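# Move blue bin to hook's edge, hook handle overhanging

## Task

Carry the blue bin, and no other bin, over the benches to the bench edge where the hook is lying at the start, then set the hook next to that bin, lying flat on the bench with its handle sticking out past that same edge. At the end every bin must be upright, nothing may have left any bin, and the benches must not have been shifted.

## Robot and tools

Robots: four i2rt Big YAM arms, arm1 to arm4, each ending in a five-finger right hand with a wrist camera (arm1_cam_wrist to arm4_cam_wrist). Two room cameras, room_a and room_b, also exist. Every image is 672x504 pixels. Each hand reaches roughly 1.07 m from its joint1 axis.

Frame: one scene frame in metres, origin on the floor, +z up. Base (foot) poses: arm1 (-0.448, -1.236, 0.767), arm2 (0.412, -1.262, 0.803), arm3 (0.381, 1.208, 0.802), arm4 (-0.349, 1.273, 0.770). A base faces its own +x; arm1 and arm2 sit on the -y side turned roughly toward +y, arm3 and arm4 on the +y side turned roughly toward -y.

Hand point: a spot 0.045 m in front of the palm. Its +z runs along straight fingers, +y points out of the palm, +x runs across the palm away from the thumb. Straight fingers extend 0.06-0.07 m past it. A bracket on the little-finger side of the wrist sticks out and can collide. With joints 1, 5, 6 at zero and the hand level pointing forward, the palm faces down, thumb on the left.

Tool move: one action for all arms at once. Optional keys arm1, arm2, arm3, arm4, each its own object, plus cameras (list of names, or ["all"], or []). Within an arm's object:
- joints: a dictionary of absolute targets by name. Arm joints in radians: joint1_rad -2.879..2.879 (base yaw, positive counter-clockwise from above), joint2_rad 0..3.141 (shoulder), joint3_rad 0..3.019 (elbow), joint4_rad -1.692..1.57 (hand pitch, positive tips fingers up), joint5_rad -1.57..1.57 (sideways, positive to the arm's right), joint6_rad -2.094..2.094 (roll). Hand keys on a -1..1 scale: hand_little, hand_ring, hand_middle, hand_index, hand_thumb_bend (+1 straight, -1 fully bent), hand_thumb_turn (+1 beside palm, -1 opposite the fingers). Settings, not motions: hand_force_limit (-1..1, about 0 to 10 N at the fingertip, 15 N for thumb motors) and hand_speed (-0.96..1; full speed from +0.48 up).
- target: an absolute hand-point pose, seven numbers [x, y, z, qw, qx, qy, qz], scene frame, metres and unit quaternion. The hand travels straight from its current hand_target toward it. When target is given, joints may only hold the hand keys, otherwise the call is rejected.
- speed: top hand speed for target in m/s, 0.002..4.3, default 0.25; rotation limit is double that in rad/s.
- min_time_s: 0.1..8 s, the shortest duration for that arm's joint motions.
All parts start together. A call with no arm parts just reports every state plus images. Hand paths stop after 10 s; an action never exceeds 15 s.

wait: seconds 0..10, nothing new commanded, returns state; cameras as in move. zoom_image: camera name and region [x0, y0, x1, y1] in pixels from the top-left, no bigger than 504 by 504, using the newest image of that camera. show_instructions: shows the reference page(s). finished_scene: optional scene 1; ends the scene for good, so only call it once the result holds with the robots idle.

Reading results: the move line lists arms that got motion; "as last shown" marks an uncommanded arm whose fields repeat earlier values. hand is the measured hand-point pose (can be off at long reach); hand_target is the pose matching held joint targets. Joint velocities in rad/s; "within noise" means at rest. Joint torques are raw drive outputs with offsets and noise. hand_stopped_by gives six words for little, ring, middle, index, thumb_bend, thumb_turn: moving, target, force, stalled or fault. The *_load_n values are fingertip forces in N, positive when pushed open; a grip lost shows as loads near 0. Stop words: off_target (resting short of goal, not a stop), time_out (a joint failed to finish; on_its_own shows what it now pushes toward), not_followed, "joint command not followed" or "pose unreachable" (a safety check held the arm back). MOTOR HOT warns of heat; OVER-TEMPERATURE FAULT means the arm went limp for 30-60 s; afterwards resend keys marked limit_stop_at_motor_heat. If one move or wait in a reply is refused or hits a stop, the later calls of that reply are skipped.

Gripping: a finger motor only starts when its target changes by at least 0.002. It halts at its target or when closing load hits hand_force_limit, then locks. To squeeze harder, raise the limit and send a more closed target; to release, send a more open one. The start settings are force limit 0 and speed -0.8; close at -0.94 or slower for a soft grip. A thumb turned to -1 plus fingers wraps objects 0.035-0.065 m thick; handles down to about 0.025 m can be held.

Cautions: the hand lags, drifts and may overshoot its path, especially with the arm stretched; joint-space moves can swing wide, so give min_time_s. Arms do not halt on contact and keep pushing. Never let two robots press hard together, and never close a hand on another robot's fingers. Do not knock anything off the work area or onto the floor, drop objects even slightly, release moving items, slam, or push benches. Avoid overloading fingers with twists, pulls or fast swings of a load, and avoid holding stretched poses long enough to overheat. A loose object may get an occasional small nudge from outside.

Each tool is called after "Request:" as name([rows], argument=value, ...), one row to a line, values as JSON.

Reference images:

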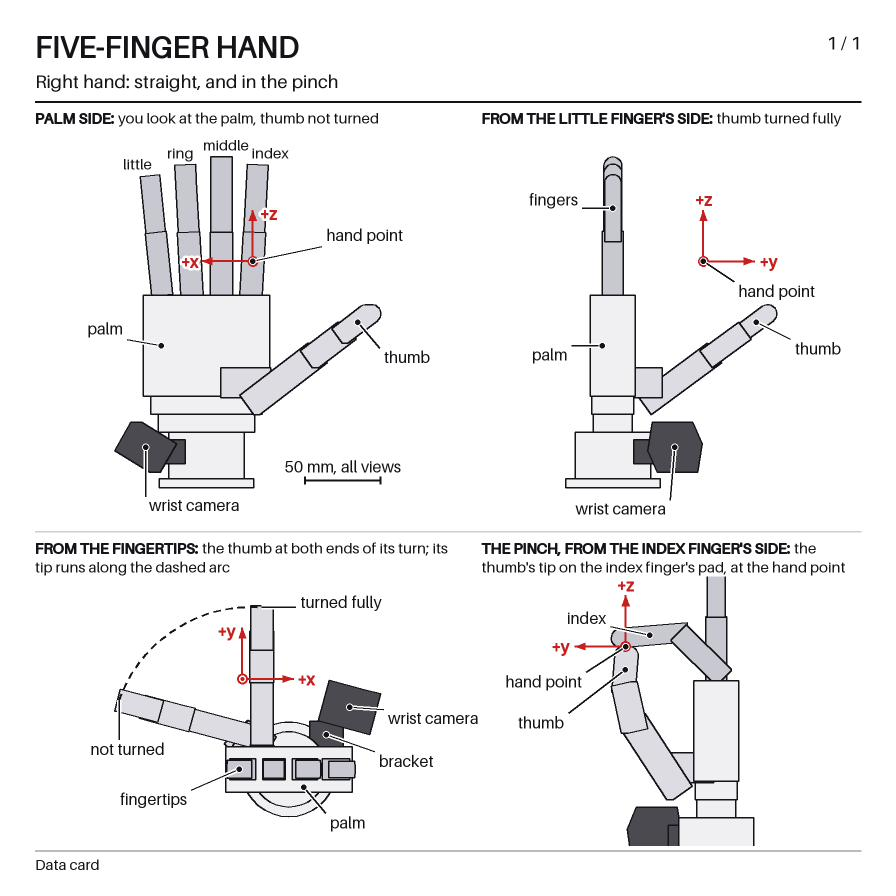

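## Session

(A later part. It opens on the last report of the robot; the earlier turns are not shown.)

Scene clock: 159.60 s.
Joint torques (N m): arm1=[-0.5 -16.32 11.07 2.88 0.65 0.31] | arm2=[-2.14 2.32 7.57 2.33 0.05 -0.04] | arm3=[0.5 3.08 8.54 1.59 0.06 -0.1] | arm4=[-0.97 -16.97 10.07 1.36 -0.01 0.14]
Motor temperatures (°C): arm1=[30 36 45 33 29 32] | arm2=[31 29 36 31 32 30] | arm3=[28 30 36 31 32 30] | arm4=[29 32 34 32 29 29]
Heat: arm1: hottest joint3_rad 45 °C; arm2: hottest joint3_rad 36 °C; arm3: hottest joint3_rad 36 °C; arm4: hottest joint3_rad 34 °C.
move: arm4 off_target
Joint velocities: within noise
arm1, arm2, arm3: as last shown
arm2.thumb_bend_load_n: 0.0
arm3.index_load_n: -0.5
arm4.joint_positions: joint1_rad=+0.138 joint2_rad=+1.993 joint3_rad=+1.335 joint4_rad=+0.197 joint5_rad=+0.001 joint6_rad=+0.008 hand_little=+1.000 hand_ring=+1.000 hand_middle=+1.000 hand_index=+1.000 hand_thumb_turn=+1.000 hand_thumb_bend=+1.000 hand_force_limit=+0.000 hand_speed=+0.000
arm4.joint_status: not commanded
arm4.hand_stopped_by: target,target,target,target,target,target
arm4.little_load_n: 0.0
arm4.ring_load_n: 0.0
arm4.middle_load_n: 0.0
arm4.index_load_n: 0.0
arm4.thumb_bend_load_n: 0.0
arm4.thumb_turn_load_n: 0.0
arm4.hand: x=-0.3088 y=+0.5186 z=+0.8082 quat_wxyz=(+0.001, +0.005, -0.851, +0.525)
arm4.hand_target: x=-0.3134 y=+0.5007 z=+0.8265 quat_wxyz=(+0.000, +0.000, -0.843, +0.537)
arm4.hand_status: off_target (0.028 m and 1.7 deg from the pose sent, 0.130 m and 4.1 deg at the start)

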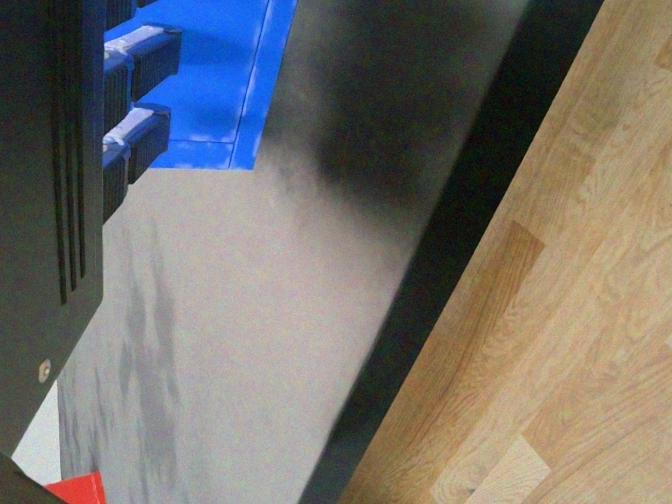

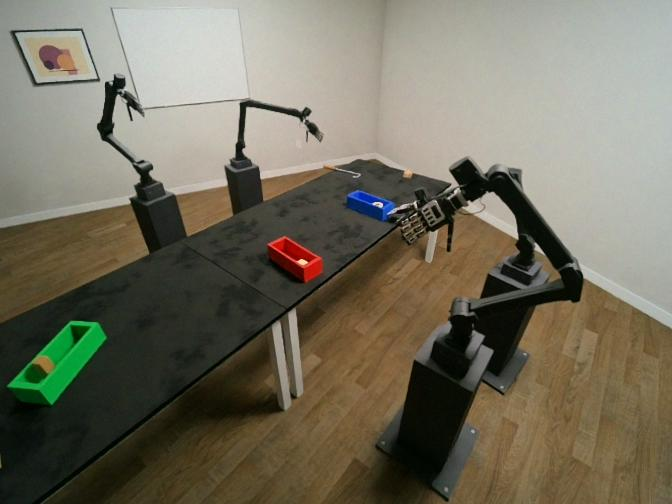

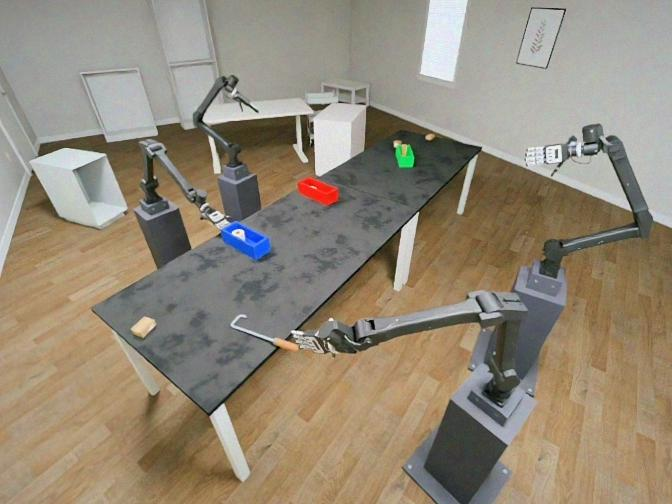

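Request:
move(arm4={"target": [-0.314, 0.39, 0.833, 0.0, 0.0, 0.8434, -0.5373], "speed": 0.12}, cameras=["arm4_cam_wrist", "room_a", "room_b"])

Request:
zoom_image(camera="room_b", region=[130, 150, 320, 300])

Request:
zoom_image(camera="room_a", region=[330, 140, 480, 260])

Scene clock: 162.70 s.
Joint torques (N m): arm1=[-0.56 -16.32 11.12 2.84 0.64 0.3] | arm2=[-2.14 2.43 7.58 2.44 0.06 -0.03] | arm3=[0.32 2.55 8.51 1.65 0.05 -0.04] | arm4=[-1.2 -20.37 11.04 1.31 0 0.13]
Motor temperatures (°C): arm1=[30 36 45 33 29 32] | arm2=[31 29 36 31 32 30] | arm3=[28 30 36 31 32 30] | arm4=[29 32 34 32 29 29]
Heat: arm1: hottest joint3_rad 45 °C; arm2: hottest joint3_rad 36 °C; arm3: hottest joint3_rad 36 °C; arm4: hottest joint3_rad 34 °C.
move: arm4 off_target
Joint velocities: within noise
arm1: as last shown
arm2.joint_positions: joint1_rad=+0.142 joint2_rad=+0.612 joint3_rad=+1.479 joint4_rad=-1.291 joint5_rad=+0.235 joint6_rad=-1.394 hand_little=+1.000 hand_ring=+1.000 hand_middle=+1.000 hand_index=+1.000 hand_thumb_turn=+1.000 hand_thumb_bend=+1.000 hand_force_limit=+0.000 hand_speed=-0.800
arm2.joint_status: not commanded
arm2.hand_stopped_by: target,target,target,target,target,target
arm2.little_load_n: 0.0
arm2.ring_load_n: 0.0
arm2.middle_load_n: 0.0
arm2.index_load_n: 0.0
arm2.thumb_bend_load_n: 0.0
arm2.thumb_turn_load_n: 0.0
arm2.hand: x=+0.4659 y=-1.0357 z=+1.3564 quat_wxyz=(-0.400, +0.622, +0.560, +0.374)
arm2.hand_target: x=+0.4665 y=-1.0378 z=+1.3639 quat_wxyz=(-0.407, +0.619, +0.555, +0.378)
arm2.hand_status: not commanded
arm3.joint_positions: joint1_rad=+0.299 joint2_rad=+0.625 joint3_rad=+1.390 joint4_rad=-1.486 joint5_rad=-0.214 joint6_rad=-0.801 hand_little=+1.000 hand_ring=+1.000 hand_middle=+1.000 hand_index=+1.000 hand_thumb_turn=+1.000 hand_thumb_bend=+1.000 hand_force_limit=+0.000 hand_speed=-0.800
arm3.joint_status: not commanded
arm3.hand_stopped_by: target,target,target,target,target,target
arm3.little_load_n: 0.0
arm3.ring_load_n: 0.0
arm3.middle_load_n: 0.0
arm3.index_load_n: 0.0
arm3.thumb_bend_load_n: 0.0
arm3.thumb_turn_load_n: -0.5
arm3.hand: x=+0.4528 y=+1.0384 z=+1.2504 quat_wxyz=(+0.005, +0.513, -0.745, +0.427)
arm3.hand_target: x=+0.4526 y=+1.0388 z=+1.2569 quat_wxyz=(+0.008, +0.511, -0.741, +0.435)
arm3.hand_status: not commanded
arm4.joint_positions: joint1_rad=+0.138 joint2_rad=+2.243 joint3_rad=+1.789 joint4_rad=-0.011 joint5_rad=+0.000 joint6_rad=+0.008 hand_little=+1.000 hand_ring=+1.000 hand_middle=+1.000 hand_index=+1.000 hand_thumb_turn=+1.000 hand_thumb_bend=+1.000 hand_force_limit=+0.000 hand_speed=+0.000
arm4.joint_status: not commanded
arm4.hand_stopped_by: target,target,target,target,target,target
arm4.little_load_n: 0.0
arm4.ring_load_n: 0.0
arm4.middle_load_n: -0.5
arm4.index_load_n: 0.0
arm4.thumb_bend_load_n: 0.0
arm4.thumb_turn_load_n: 0.0
arm4.hand: x=-0.3073 y=+0.4063 z=+0.8096 quat_wxyz=(+0.001, +0.005, -0.852, +0.524)
arm4.hand_target: x=-0.3133 y=+0.3906 z=+0.8312 quat_wxyz=(+0.000, +0.000, -0.843, +0.538)
arm4.hand_status: off_target (0.029 m and 1.9 deg from the pose sent, 0.131 m and 1.7 deg at the start)

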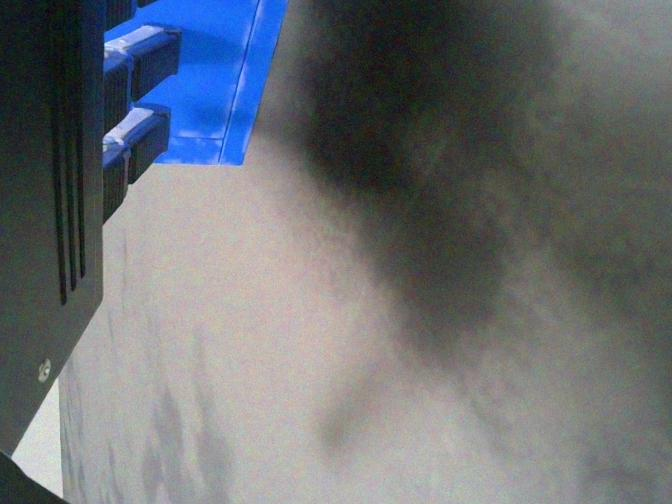

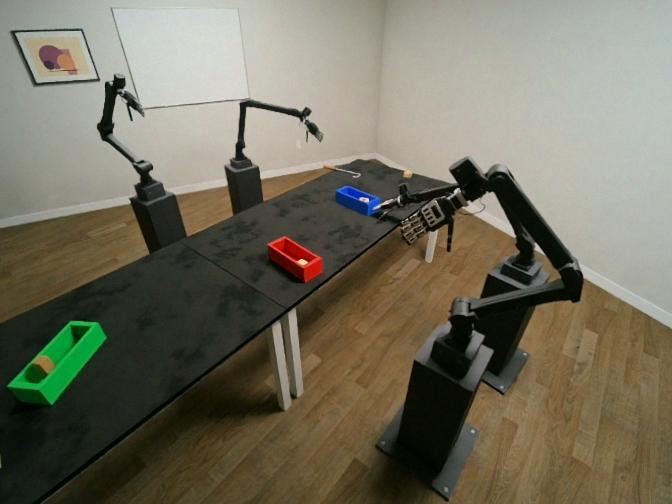

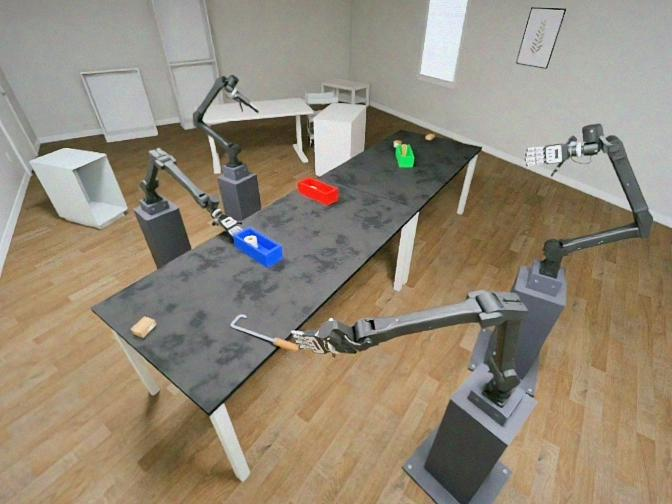

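Scaled by 2.653 from the camera's image (finer frame: 960x720).

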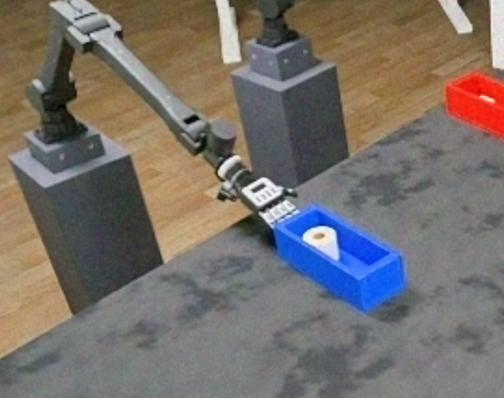

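Scaled by 3.360 from the camera's image (finer frame: 960x720).

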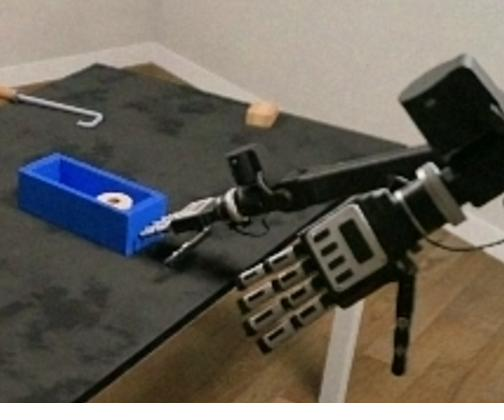

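Request:
move(arm4={"target": [-0.316, 0.29, 0.837, 0.0, 0.0, 0.8434, -0.5373], "speed": 0.12}, cameras=["arm4_cam_wrist", "room_a", "room_b"])

Request:
zoom_image(camera="room_b", region=[160, 180, 350, 330])

Request:
zoom_image(camera="room_a", region=[300, 130, 450, 250])

Scene clock: 167.03 s.
Joint torques (N m): arm1=[-0.32 -16.44 11.06 2.85 0.66 0.28] | arm2=[-2.14 2.26 7.58 2.32 0.04 -0.04] | arm3=[0.44 1.79 8.51 1.62 0.04 -0.12] | arm4=[-0.97 -24.88 11.97 1.33 -0.02 0.12]
Motor temperatures (°C): arm1=[30 36 45 33 29 32] | arm2=[31 29 36 31 32 30] | arm3=[28 30 36 31 32 30] | arm4=[29 33 34 32 29 29]
Heat: arm1: hottest joint3_rad 45 °C; arm2: hottest joint3_rad 36 °C; arm3: hottest joint3_rad 36 °C; arm4: hottest joint3_rad 34 °C.
move: arm4 off_target
Joint velocities: within noise
arm1, arm2, arm3: as last shown
arm1.thumb_bend_load_n: 0.5
arm3.ring_load_n: 0.5
arm3.middle_load_n: -0.5
arm3.thumb_turn_load_n: 0.0
arm4.joint_positions: joint1_rad=+0.138 joint2_rad=+2.603 joint3_rad=+2.479 joint4_rad=-0.342 joint5_rad=-0.001 joint6_rad=+0.008 hand_little=+1.000 hand_ring=+1.000 hand_middle=+1.000 hand_index=+1.000 hand_thumb_turn=+1.000 hand_thumb_bend=+1.000 hand_force_limit=+0.000 hand_speed=+0.000
arm4.joint_status: not commanded
arm4.hand_stopped_by: target,target,target,target,target,target
arm4.little_load_n: 0.0
arm4.ring_load_n: 0.0
arm4.middle_load_n: 0.5
arm4.index_load_n: 0.0
arm4.thumb_bend_load_n: 0.0
arm4.thumb_turn_load_n: 0.0
arm4.hand: x=-0.3057 y=+0.2999 z=+0.8109 quat_wxyz=(+0.000, +0.006, -0.852, +0.523)
arm4.hand_target: x=-0.3148 y=+0.2903 z=+0.8352 quat_wxyz=(+0.000, +0.000, -0.843, +0.538)
arm4.hand_status: off_target (0.030 m and 2.0 deg from the pose sent, 0.120 m and 1.9 deg at the start)

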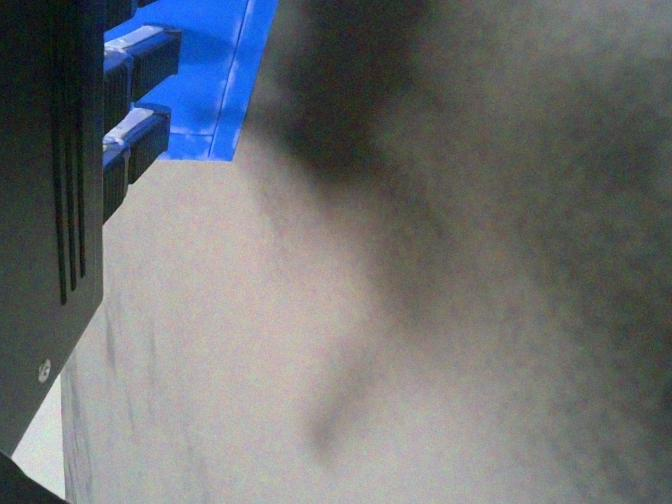

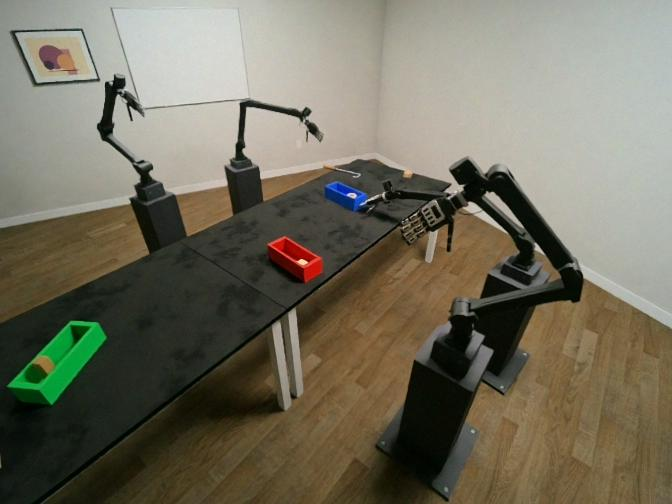

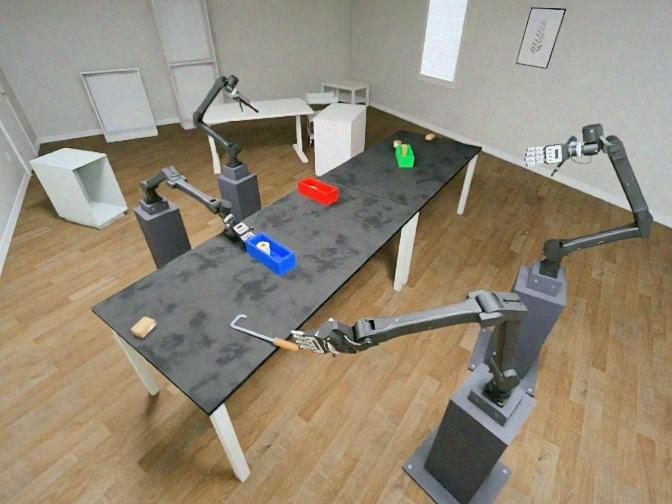

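Scaled by 2.653 from the camera's image (finer frame: 960x720).

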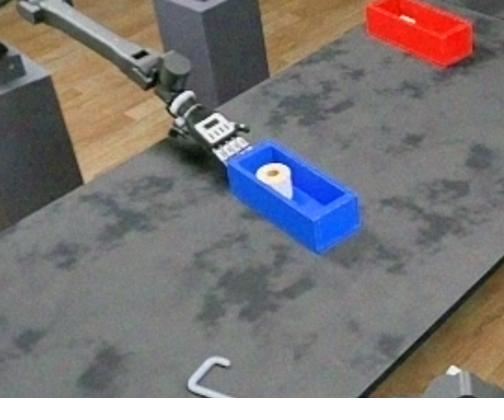

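Scaled by 3.360 from the camera's image (finer frame: 960x720).

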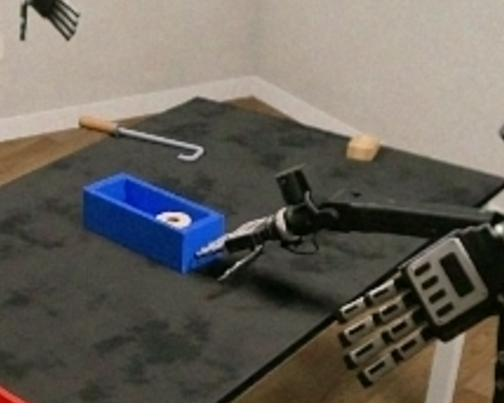

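Request:
move(arm4={"target": [-0.317, 0.24, 0.84, 0.0, 0.0, 0.8434, -0.5373], "speed": 0.08}, cameras=["arm4_cam_wrist", "room_a", "room_b"])

Request:
zoom_image(camera="room_b", region=[160, 180, 350, 330])

Scene clock: 169.90 s.
Joint torques (N m): arm1=[-0.38 -16.62 11.07 2.74 0.65 0.28] | arm2=[-2.02 2.26 7.5 2.4 0.07 -0.04] | arm3=[0.56 2.37 8.53 1.54 0.05 -0.08] | arm4=[-0.85 -25.82 12.08 3.69 0.5 0.24]
Motor temperatures (°C): arm1=[30 36 44 33 29 32] | arm2=[31 29 36 31 32 30] | arm3=[28 30 36 31 32 30] | arm4=[29 33 35 32 29 29]
Heat: arm1: hottest joint3_rad 44 °C; arm2: hottest joint3_rad 36 °C; arm3: hottest joint3_rad 36 °C; arm4: hottest joint3_rad 35 °C.
move: arm4 off_target
Joint velocities: within noise
arm1, arm2, arm3: as last shown
arm1.thumb_bend_load_n: 0.0
arm3.ring_load_n: 0.0
arm3.middle_load_n: 0.0
arm4.joint_positions: joint1_rad=+0.136 joint2_rad=+2.836 joint3_rad=+2.859 joint4_rad=-0.411 joint5_rad=+0.010 joint6_rad=+0.008 hand_little=+1.000 hand_ring=+1.000 hand_middle=+1.000 hand_index=+1.000 hand_thumb_turn=+1.000 hand_thumb_bend=+1.000 hand_force_limit=+0.000 hand_speed=+0.000
arm4.joint_status: not commanded
arm4.hand_stopped_by: target,target,target,target,target,target
arm4.little_load_n: 0.0
arm4.ring_load_n: 0.0
arm4.middle_load_n: 0.0
arm4.index_load_n: 0.0
arm4.thumb_bend_load_n: 0.0
arm4.thumb_turn_load_n: -0.5
arm4.hand: x=-0.3092 y=+0.2621 z=+0.7971 quat_wxyz=(+0.005, +0.002, -0.831, +0.556)
arm4.hand_target: x=-0.3178 y=+0.2484 z=+0.8395 quat_wxyz=(+0.005, -0.010, -0.804, +0.595)
arm4.hand_status: off_target (0.049 m and 2.6 deg from the pose sent, 0.068 m and 2.0 deg at the start; a joint's target at an end of its range on 23 of 42 steps)

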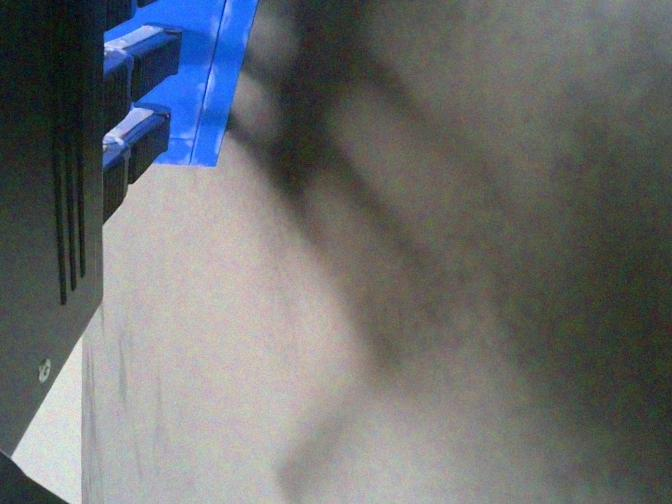

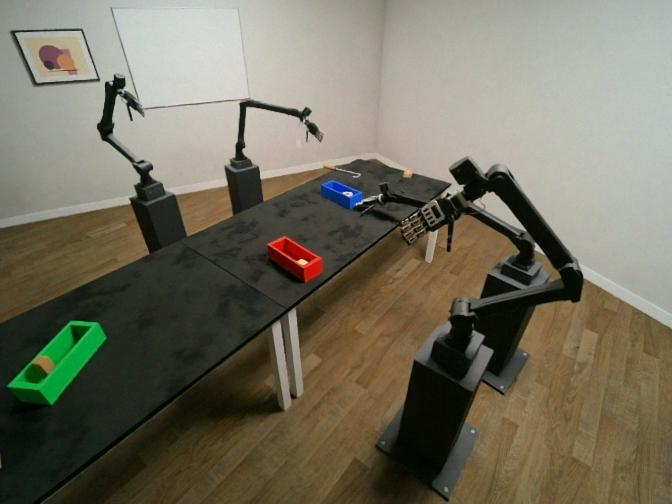

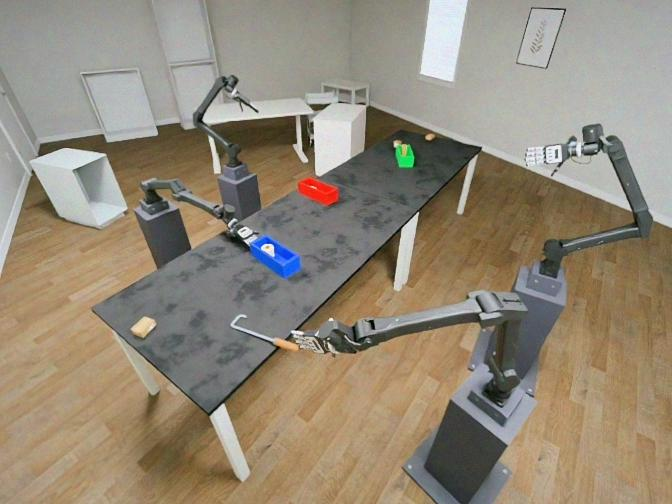

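Scaled by 2.653 from the camera's image (finer frame: 960x720).

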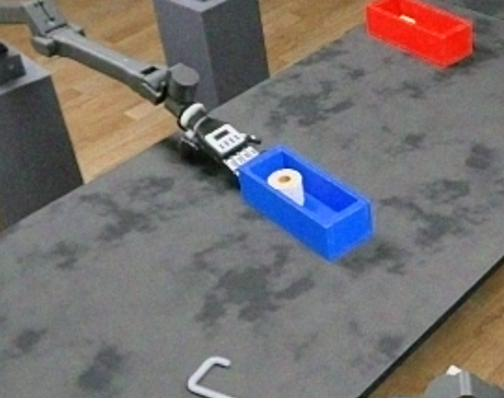

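Request:
move(arm4={"target": [-0.316, 0.34, 0.85, 0.0, 0.0, 0.8434, -0.5373], "speed": 0.15})

Request:
move(arm4={"target": [-0.38, 0.55, 1.12, 0.4305, 0.5609, -0.5609, 0.4305], "speed": 0.35}, arm1={"target": [-0.36, -0.55, 1.11, -0.4305, 0.5609, 0.5609, 0.4305], "speed": 0.35}, cameras=["arm1_cam_wrist", "arm4_cam_wrist", "room_a", "room_b"])

Scene clock: 177.13 s.
Joint torques (N m): arm1=[-0.56 -16.56 11.04 2.91 0.65 0.32] | arm2=[-2.26 2.08 7.58 2.28 0.05 -0.01] | arm3=[-0.09 2.14 8.64 1.61 0.07 -0.07] | arm4=[-1.49 -25.23 7.3 3.34 0.24 0.11]
Motor temperatures (°C): arm1=[30 36 44 33 29 32] | arm2=[31 29 36 31 32 30] | arm3=[28 30 36 31 32 30] | arm4=[29 35 35 32 29 29]
Heat: arm1: hottest joint3_rad 44 °C; arm2: hottest joint3_rad 36 °C; arm3: hottest joint3_rad 36 °C; arm4: hottest joint2_rad 35 °C.
move: arm4 off_target
Joint velocities: within noise
arm1, arm2, arm3: as last shown
arm4.joint_positions: joint1_rad=+0.135 joint2_rad=+2.405 joint3_rad=+2.143 joint4_rad=-0.224 joint5_rad=-0.010 joint6_rad=+0.008 hand_little=+1.000 hand_ring=+1.000 hand_middle=+1.000 hand_index=+1.000 hand_thumb_turn=+1.000 hand_thumb_bend=+1.000 hand_force_limit=+0.000 hand_speed=+0.000
arm4.joint_status: not commanded
arm4.hand_stopped_by: target,target,target,target,target,target
arm4.little_load_n: 0.0
arm4.ring_load_n: 0.0
arm4.middle_load_n: 0.0
arm4.index_load_n: 0.0
arm4.thumb_bend_load_n: 0.0
arm4.thumb_turn_load_n: 0.0
arm4.hand: x=-0.3072 y=+0.3473 z=+0.8234 quat_wxyz=(-0.002, +0.007, -0.857, +0.515)
arm4.hand_target: x=-0.3158 y=+0.3406 z=+0.8520 quat_wxyz=(+0.000, +0.000, -0.843, +0.538)
arm4.hand_status: off_target (0.029 m and 3.2 deg from the pose sent, 0.094 m and 2.6 deg at the start)
pictures: none

Scene clock: 180.47 s.
Joint torques (N m): arm1=[0.38 -11.16 15.04 3.3 -0.13 -0.06] | arm2=[-2.37 2.43 7.6 2.3 0.04 -0.04] | arm3=[0.85 3.14 8.55 1.62 0.05 -0.07] | arm4=[-0.26 -15.33 7.46 3.52 0.01 -0.12]
Motor temperatures (°C): arm1=[30 36 43 33 29 32] | arm2=[31 29 36 31 32 30] | arm3=[28 30 36 31 32 30] | arm4=[29 35 35 32 29 29]
Heat: arm1: hottest joint3_rad 43 °C; arm2: hottest joint3_rad 36 °C; arm3: hottest joint3_rad 36 °C; arm4: hottest joint2_rad 35 °C.
move: arm1 off_target; arm4 off_target
Joint velocities: within noise
arm1.joint_positions: joint1_rad=+0.158 joint2_rad=+1.502 joint3_rad=+1.295 joint4_rad=-0.102 joint5_rad=-0.053 joint6_rad=-1.552 hand_little=+1.000 hand_ring=+1.000 hand_middle=+1.000 hand_index=+1.000 hand_thumb_turn=+1.000 hand_thumb_bend=+1.000 hand_force_limit=+0.000 hand_speed=+0.000
arm1.joint_status: not commanded
arm1.hand_stopped_by: target,target,target,target,target,target
arm1.little_load_n: 0.5
arm1.ring_load_n: 0.0
arm1.middle_load_n: 0.0
arm1.index_load_n: 0.0
arm1.thumb_bend_load_n: 0.0
arm1.thumb_turn_load_n: 0.0
arm1.hand: x=-0.3594 y=-0.5557 z=+1.0924 quat_wxyz=(-0.425, +0.580, +0.559, +0.413)
arm1.hand_target: x=-0.3612 y=-0.5470 z=+1.1091 quat_wxyz=(-0.432, +0.564, +0.559, +0.427)
arm1.hand_status: off_target (0.019 m and 3.1 deg from the pose sent, 0.442 m and 15.5 deg at the start)
arm2, arm3: as last shown
arm4.joint_positions: joint1_rad=+0.165 joint2_rad=+1.605 joint3_rad=+1.450 joint4_rad=-0.149 joint5_rad=+0.041 joint6_rad=-1.527 hand_little=+1.000 hand_ring=+1.000 hand_middle=+1.000 hand_index=+1.000 hand_thumb_turn=+1.000 hand_thumb_bend=+1.000 hand_force_limit=+0.000 hand_speed=+0.000
arm4.joint_status: not commanded
arm4.hand_stopped_by: target,target,target,target,target,target
arm4.little_load_n: 0.0
arm4.ring_load_n: 0.0
arm4.middle_load_n: 0.0
arm4.index_load_n: 0.0
arm4.thumb_bend_load_n: 0.0
arm4.thumb_turn_load_n: 0.0
arm4.hand: x=-0.3825 y=+0.5463 z=+1.1043 quat_wxyz=(+0.416, +0.564, -0.577, +0.419)
arm4.hand_target: x=-0.3818 y=+0.5461 z=+1.1224 quat_wxyz=(+0.431, +0.561, -0.561, +0.430)
arm4.hand_status: off_target (0.016 m and 2.8 deg from the pose sent, 0.367 m and 90.3 deg at the start)

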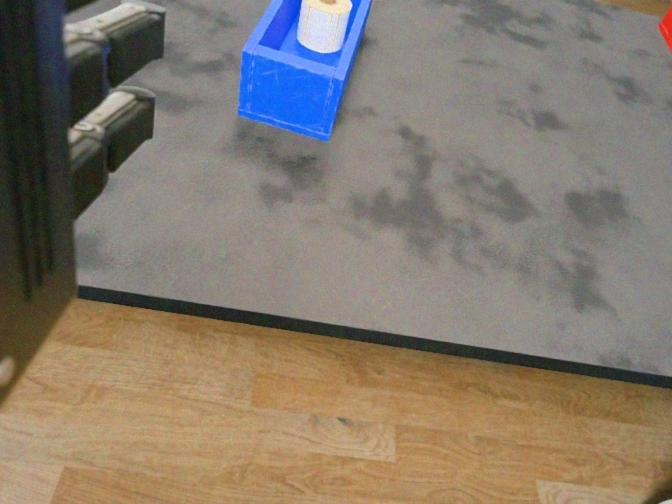

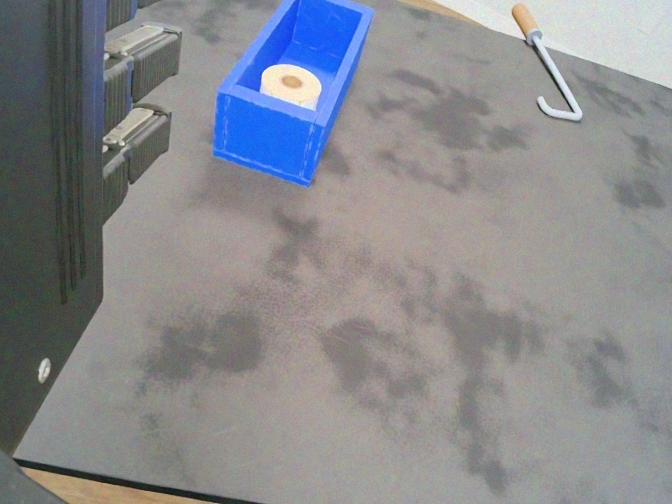

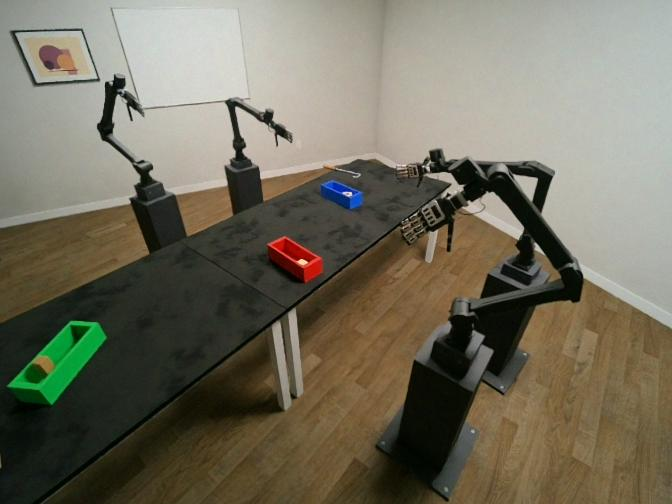

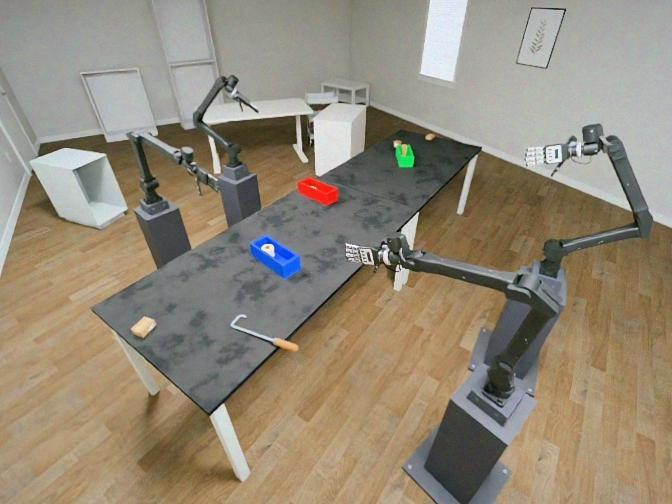

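Request:
move(arm1={"target": [-0.778, -0.49, 1.0, -0.1688, 0.611, 0.7612, 0.1354], "speed": 0.35, "joints": {"hand_thumb_turn": -1.0}}, cameras=["arm1_cam_wrist", "room_b"])

Scene clock: 329.37 s.
Joint torques (N m): arm1=[-0.67 -18.78 15.24 1.21 0 0.28] | arm2=[-2.08 2.26 7.45 2.33 0.07 -0.05] | arm3=[0.5 1.61 8.34 1.7 0.01 -0.06] | arm4=[-0.32 -15.44 7.57 3.47 -0.02 -0.14]
Motor temperatures (°C): arm1=[30 34 45 33 28 31] | arm2=[31 29 37 31 31 30] | arm3=[28 30 37 31 32 30] | arm4=[29 34 35 32 29 29]
Heat: arm1: hottest joint3_rad 45 °C; arm2: hottest joint3_rad 37 °C; arm3: hottest joint3_rad 37 °C; arm4: hottest joint3_rad 35 °C.
move: arm1 off_target
Joint velocities: within noise
arm1.joint_positions: joint1_rad=+0.733 joint2_rad=+2.436 joint3_rad=+2.877 joint4_rad=-1.440 joint5_rad=+0.130 joint6_rad=-1.371 hand_little=+1.000 hand_ring=+1.000 hand_middle=+1.000 hand_index=+1.000 hand_thumb_turn=-1.000 hand_thumb_bend=+1.000 hand_force_limit=+0.000 hand_speed=+0.000
arm1.joint_status: all done
arm1.hand_stopped_by: target,target,target,target,target,target
arm1.little_load_n: 0.0
arm1.ring_load_n: 0.0
arm1.middle_load_n: 0.0
arm1.index_load_n: 0.0
arm1.thumb_bend_load_n: 0.0
arm1.thumb_turn_load_n: 0.0
arm1.hand: x=-0.7787 y=-0.4990 z=+1.0160 quat_wxyz=(-0.231, +0.575, +0.765, +0.176)
arm1.hand_target: x=-0.7779 y=-0.4942 z=+0.9990 quat_wxyz=(-0.227, +0.585, +0.759, +0.170)
arm1.hand_status: off_target (0.018 m and 9.5 deg from the pose sent, 0.434 m and 49.6 deg at the start; a joint's target at an end of its range on 22 of 76 steps)
arm2, arm3, arm4: as last shown
arm4.joint_positions: joint1_rad=+0.165 joint2_rad=+1.605 joint3_rad=+1.450 joint4_rad=-0.149 joint5_rad=+0.041 joint6_rad=-1.528 hand_little=+1.000 hand_ring=+1.000 hand_middle=+1.000 hand_index=+1.000 hand_thumb_turn=+1.000 hand_thumb_bend=+1.000 hand_force_limit=+0.000 hand_speed=+0.000
arm4.hand: x=-0.3825 y=+0.5463 z=+1.1044 quat_wxyz=(+0.416, +0.564, -0.577, +0.419)

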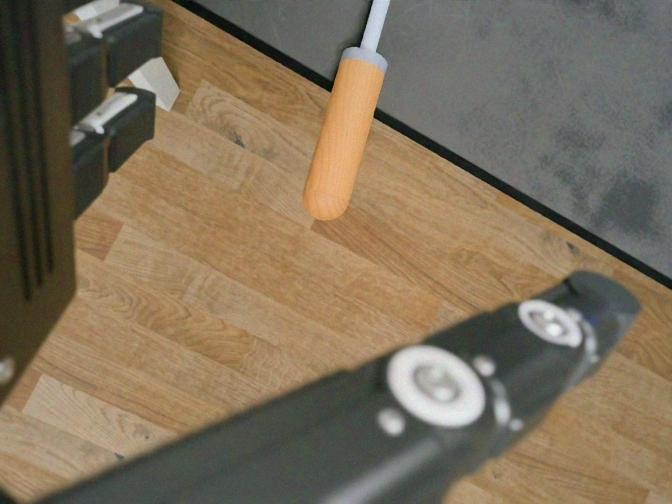

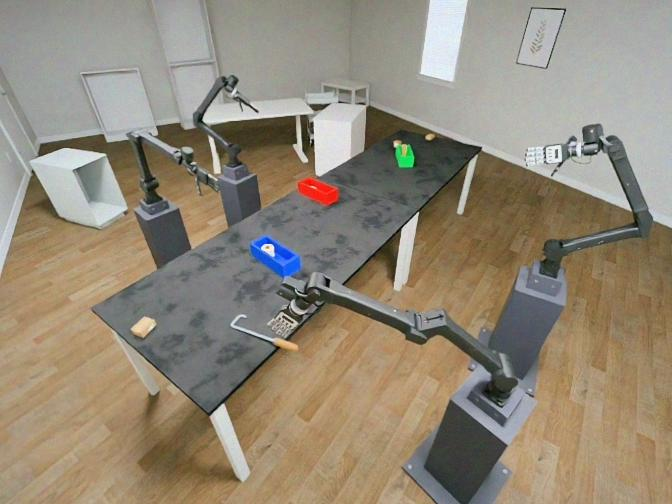

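Request:
move(arm1={"target": [-0.763, -0.47, 0.91, -0.1696, 0.6066, 0.7649, 0.1346], "speed": 0.2, "joints": {"hand_little": -1.0}}, cameras=["arm1_cam_wrist", "room_b"])

Request:
zoom_image(camera="room_b", region=[210, 260, 360, 380])

Scene clock: 354.73 s.
Joint torques (N m): arm1=[-0.32 -21.36 15.34 2.07 -0.04 0.22] | arm2=[-2.49 2.61 7.57 2.39 0.08 -0.04] | arm3=[0.62 2.84 8.43 1.58 0.01 -0.15] | arm4=[-0.21 -15.09 7.62 3.45 -0.01 -0.09]
Motor temperatures (°C): arm1=[30 37 46 33 28 31] | arm2=[31 29 37 31 31 30] | arm3=[28 30 37 31 32 30] | arm4=[29 34 35 32 29 29]
Heat: arm1: hottest joint3_rad 46 °C; arm2: hottest joint3_rad 37 °C; arm3: hottest joint3_rad 37 °C; arm4: hottest joint3_rad 35 °C.
move: arm1 off_target
Joint velocities: within noise
arm1.joint_positions: joint1_rad=+0.686 joint2_rad=+2.574 joint3_rad=+2.878 joint4_rad=-1.440 joint5_rad=+0.102 joint6_rad=-1.371 hand_little=-1.000 hand_ring=+1.000 hand_middle=+1.000 hand_index=+1.000 hand_thumb_turn=-1.000 hand_thumb_bend=+1.000 hand_force_limit=+0.000 hand_speed=+0.000
arm1.joint_status: all done
arm1.hand_stopped_by: target,target,target,target,target,target
arm1.little_load_n: 0.0
arm1.ring_load_n: 0.0
arm1.middle_load_n: 0.0
arm1.index_load_n: 0.0
arm1.thumb_bend_load_n: 0.0
arm1.thumb_turn_load_n: 0.0
arm1.hand: x=-0.7519 y=-0.4774 z=+0.9061 quat_wxyz=(-0.173, +0.599, +0.769, +0.142)
arm1.hand_target: x=-0.7560 y=-0.4700 z=+0.9094 quat_wxyz=(-0.190, +0.601, +0.762, +0.146)
arm1.hand_status: off_target (0.014 m and 1.4 deg from the pose sent, 0.111 m and 9.2 deg at the start; a joint's target at an end of its range on 22 of 41 steps)
arm2, arm3, arm4: as last shown
arm3.index_load_n: -0.5

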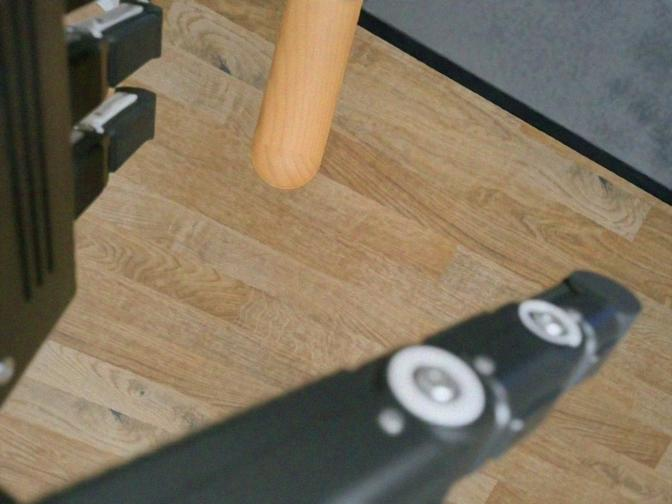

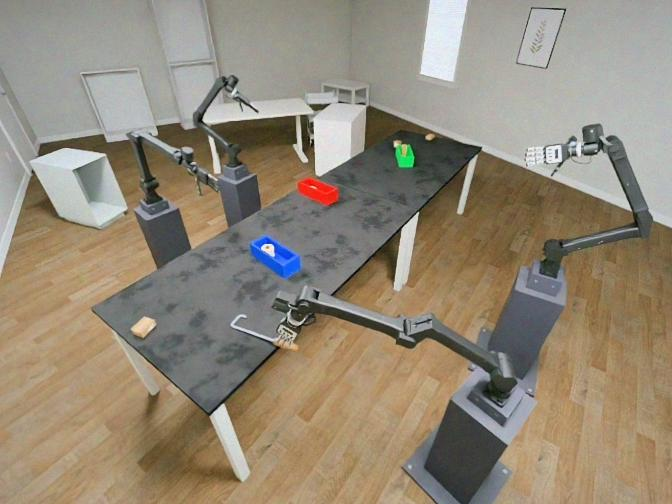

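Scaled by 3.360 from the camera's image (finer frame: 960x720).

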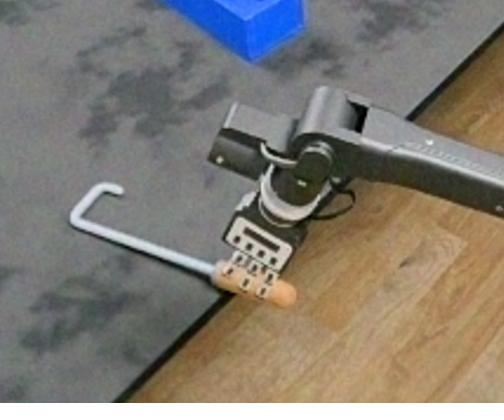

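Request:
move(arm1={"target": [-0.768, -0.447, 0.855, -0.1696, 0.6066, 0.7649, 0.1346], "speed": 0.12}, cameras=["arm1_cam_wrist", "room_b"])

Request:
zoom_image(camera="room_b", region=[210, 260, 360, 380])

Scene clock: 361.80 s.
Joint torques (N m): arm1=[-0.32 -21.01 15.76 2.29 -0.01 0.15] | arm2=[-2.02 2.55 7.56 2.35 0.04 -0.04] | arm3=[1.14 2.84 8.54 1.51 0.07 -0.12] | arm4=[-0.26 -15.15 7.49 3.52 -0.02 -0.14]
Motor temperatures (°C): arm1=[30 37 46 33 28 31] | arm2=[31 29 37 31 31 30] | arm3=[28 30 37 31 32 30] | arm4=[29 34 35 32 29 29]
Heat: arm1: hottest joint3_rad 46 °C; arm2: hottest joint3_rad 37 °C; arm3: hottest joint3_rad 37 °C; arm4: hottest joint3_rad 35 °C.
move: arm1 off_target
Joint velocities: within noise
arm1.joint_positions: joint1_rad=+0.693 joint2_rad=+2.639 joint3_rad=+2.878 joint4_rad=-1.349 joint5_rad=+0.097 joint6_rad=-1.371 hand_little=-1.000 hand_ring=+1.000 hand_middle=+1.000 hand_index=+1.000 hand_thumb_turn=-1.000 hand_thumb_bend=+1.000 hand_force_limit=+0.000 hand_speed=+0.000
arm1.joint_status: not commanded
arm1.hand_stopped_by: target,target,target,target,target,target
arm1.little_load_n: 0.0
arm1.ring_load_n: 0.0
arm1.middle_load_n: 0.0
arm1.index_load_n: 0.0
arm1.thumb_bend_load_n: 0.0
arm1.thumb_turn_load_n: 0.0
arm1.hand: x=-0.7685 y=-0.4603 z=+0.8609 quat_wxyz=(-0.186, +0.594, +0.769, +0.144)
arm1.hand_target: x=-0.7721 y=-0.4512 z=+0.8540 quat_wxyz=(-0.199, +0.593, +0.766, +0.148)
arm1.hand_status: off_target (0.015 m and 2.7 deg from the pose sent, 0.062 m and 1.4 deg at the start; a joint's target at an end of its range on 38 of 42 steps)
arm2, arm3, arm4: as last shown
arm3.index_load_n: 0.0

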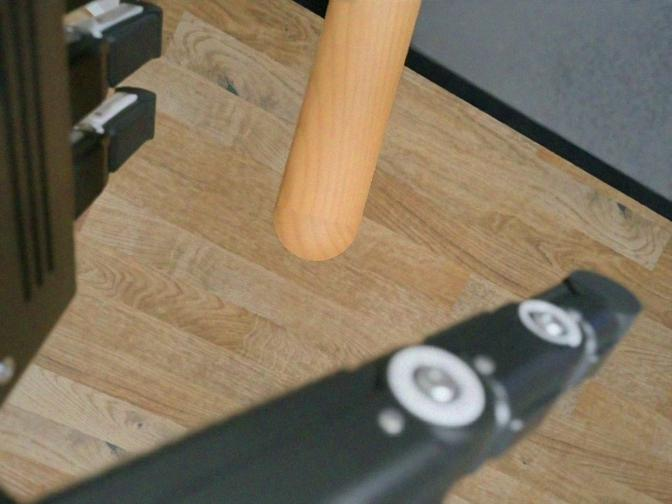

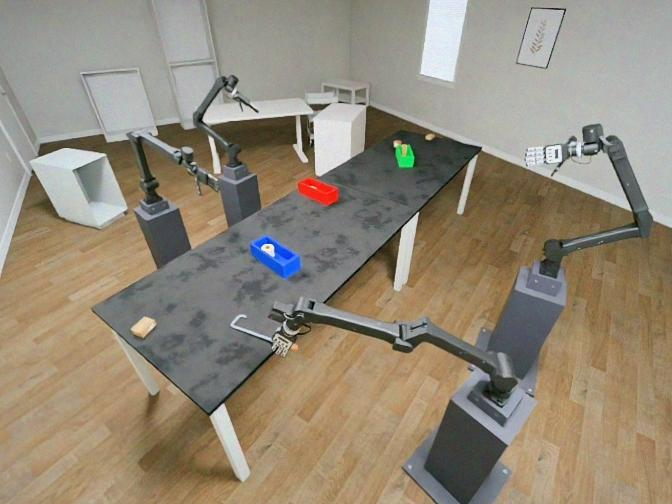

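Scaled by 3.360 from the camera's image (finer frame: 960x720).

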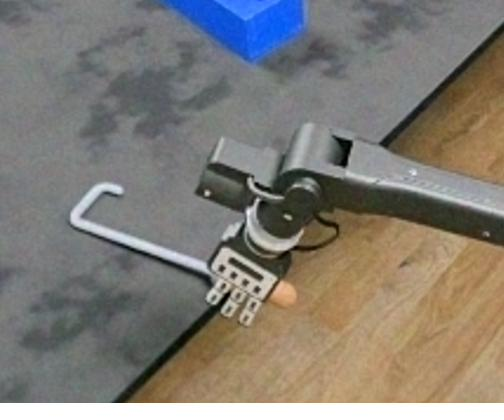

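Request:
move(arm1={"target": [-0.756, -0.443, 0.812, -0.1696, 0.6066, 0.7649, 0.1346], "speed": 0.1}, cameras=["arm1_cam_wrist", "room_b"])

Request:
zoom_image(camera="room_b", region=[210, 260, 360, 380])

Scene clock: 370.40 s.
Joint torques (N m): arm1=[-0.5 -21.77 15.73 2.29 -0.03 0.11] | arm2=[-1.96 2.2 7.5 2.36 0.07 -0.02] | arm3=[-0.26 2.9 8.64 1.58 -0.03 -0.09] | arm4=[-0.38 -15.09 7.64 3.56 -0.01 -0.09]
Motor temperatures (°C): arm1=[30 38 47 33 28 31] | arm2=[31 29 37 31 31 30] | arm3=[28 30 38 31 32 30] | arm4=[29 34 35 32 29 29]
Heat: arm1: hottest joint3_rad 47 °C; arm2: hottest joint3_rad 37 °C; arm3: hottest joint3_rad 38 °C; arm4: hottest joint3_rad 35 °C.
move: arm1 off_target
Joint velocities: within noise
arm1.joint_positions: joint1_rad=+0.663 joint2_rad=+2.686 joint3_rad=+2.878 joint4_rad=-1.340 joint5_rad=+0.093 joint6_rad=-1.371 hand_little=-1.000 hand_ring=+1.000 hand_middle=+1.000 hand_index=+1.000 hand_thumb_turn=-1.000 hand_thumb_bend=+1.000 hand_force_limit=+0.000 hand_speed=+0.000
arm1.joint_status: not commanded
arm1.hand_stopped_by: target,target,target,target,target,target
arm1.little_load_n: 0.0
arm1.ring_load_n: 0.0
arm1.middle_load_n: 0.5
arm1.index_load_n: 0.0
arm1.thumb_bend_load_n: 0.0
arm1.thumb_turn_load_n: 0.0
arm1.hand: x=-0.7452 y=-0.4512 z=+0.8227 quat_wxyz=(-0.169, +0.607, +0.764, +0.137)
arm1.hand_target: x=-0.7456 y=-0.4415 z=+0.8120 quat_wxyz=(-0.179, +0.607, +0.761, +0.140)
arm1.hand_status: off_target (0.017 m and 0.3 deg from the pose sent, 0.053 m and 2.7 deg at the start; a joint's target at an end of its range on 18 of 37 steps)
arm2.joint_positions: joint1_rad=+0.142 joint2_rad=+0.612 joint3_rad=+1.479 joint4_rad=-1.291 joint5_rad=+0.235 joint6_rad=-1.394 hand_little=+1.000 hand_ring=+1.000 hand_middle=+1.000 hand_index=+1.000 hand_thumb_turn=+1.000 hand_thumb_bend=+1.000 hand_force_limit=+0.000 hand_speed=-0.800
arm2.joint_status: not commanded
arm2.hand_stopped_by: target,target,target,target,target,target
arm2.little_load_n: 0.0
arm2.ring_load_n: 0.0
arm2.middle_load_n: 0.0
arm2.index_load_n: 0.0
arm2.thumb_bend_load_n: 0.0
arm2.thumb_turn_load_n: 0.0
arm2.hand: x=+0.4659 y=-1.0357 z=+1.3564 quat_wxyz=(-0.400, +0.622, +0.560, +0.374)
arm2.hand_target: x=+0.4665 y=-1.0378 z=+1.3639 quat_wxyz=(-0.407, +0.619, +0.555, +0.378)
arm2.hand_status: not commanded
arm3.joint_positions: joint1_rad=+0.299 joint2_rad=+0.625 joint3_rad=+1.390 joint4_rad=-1.486 joint5_rad=-0.214 joint6_rad=-0.801 hand_little=+1.000 hand_ring=+1.000 hand_middle=+1.000 hand_index=+1.000 hand_thumb_turn=+1.000 hand_thumb_bend=+1.000 hand_force_limit=+0.000 hand_speed=-0.800
arm3.joint_status: not commanded
arm3.hand_stopped_by: target,target,target,target,target,target
arm3.little_load_n: 0.0
arm3.ring_load_n: 0.0
arm3.middle_load_n: 0.0
arm3.index_load_n: 0.0
arm3.thumb_bend_load_n: 0.0
arm3.thumb_turn_load_n: 0.0
arm3.hand: x=+0.4528 y=+1.0384 z=+1.2504 quat_wxyz=(+0.005, +0.513, -0.745, +0.427)
arm3.hand_target: x=+0.4526 y=+1.0388 z=+1.2569 quat_wxyz=(+0.008, +0.511, -0.741, +0.435)
arm3.hand_status: not commanded
arm4: as last shown
arm4.thumb_bend_load_n: 0.5

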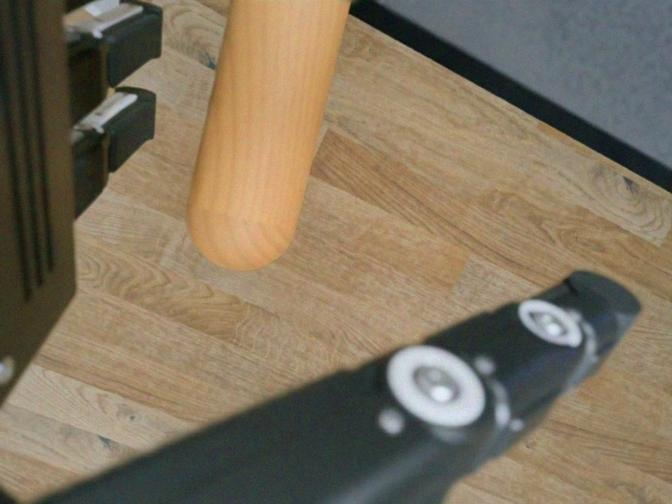

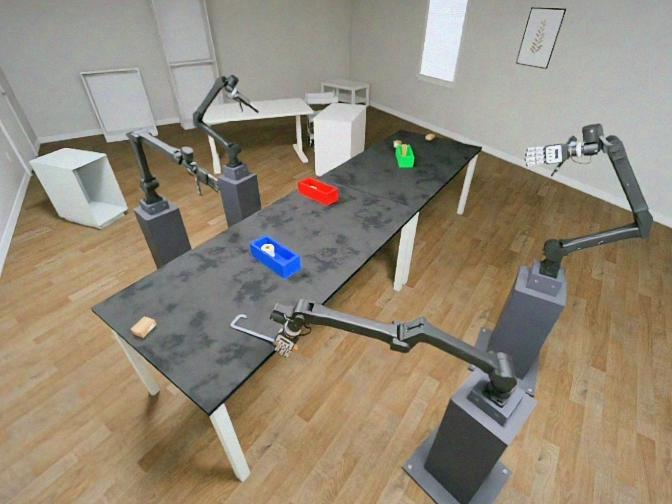

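Scaled by 3.360 from the camera's image (finer frame: 960x720).

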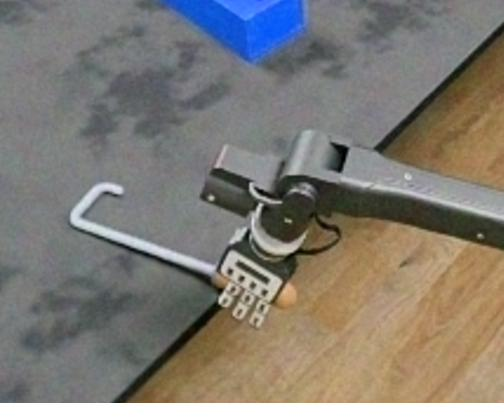

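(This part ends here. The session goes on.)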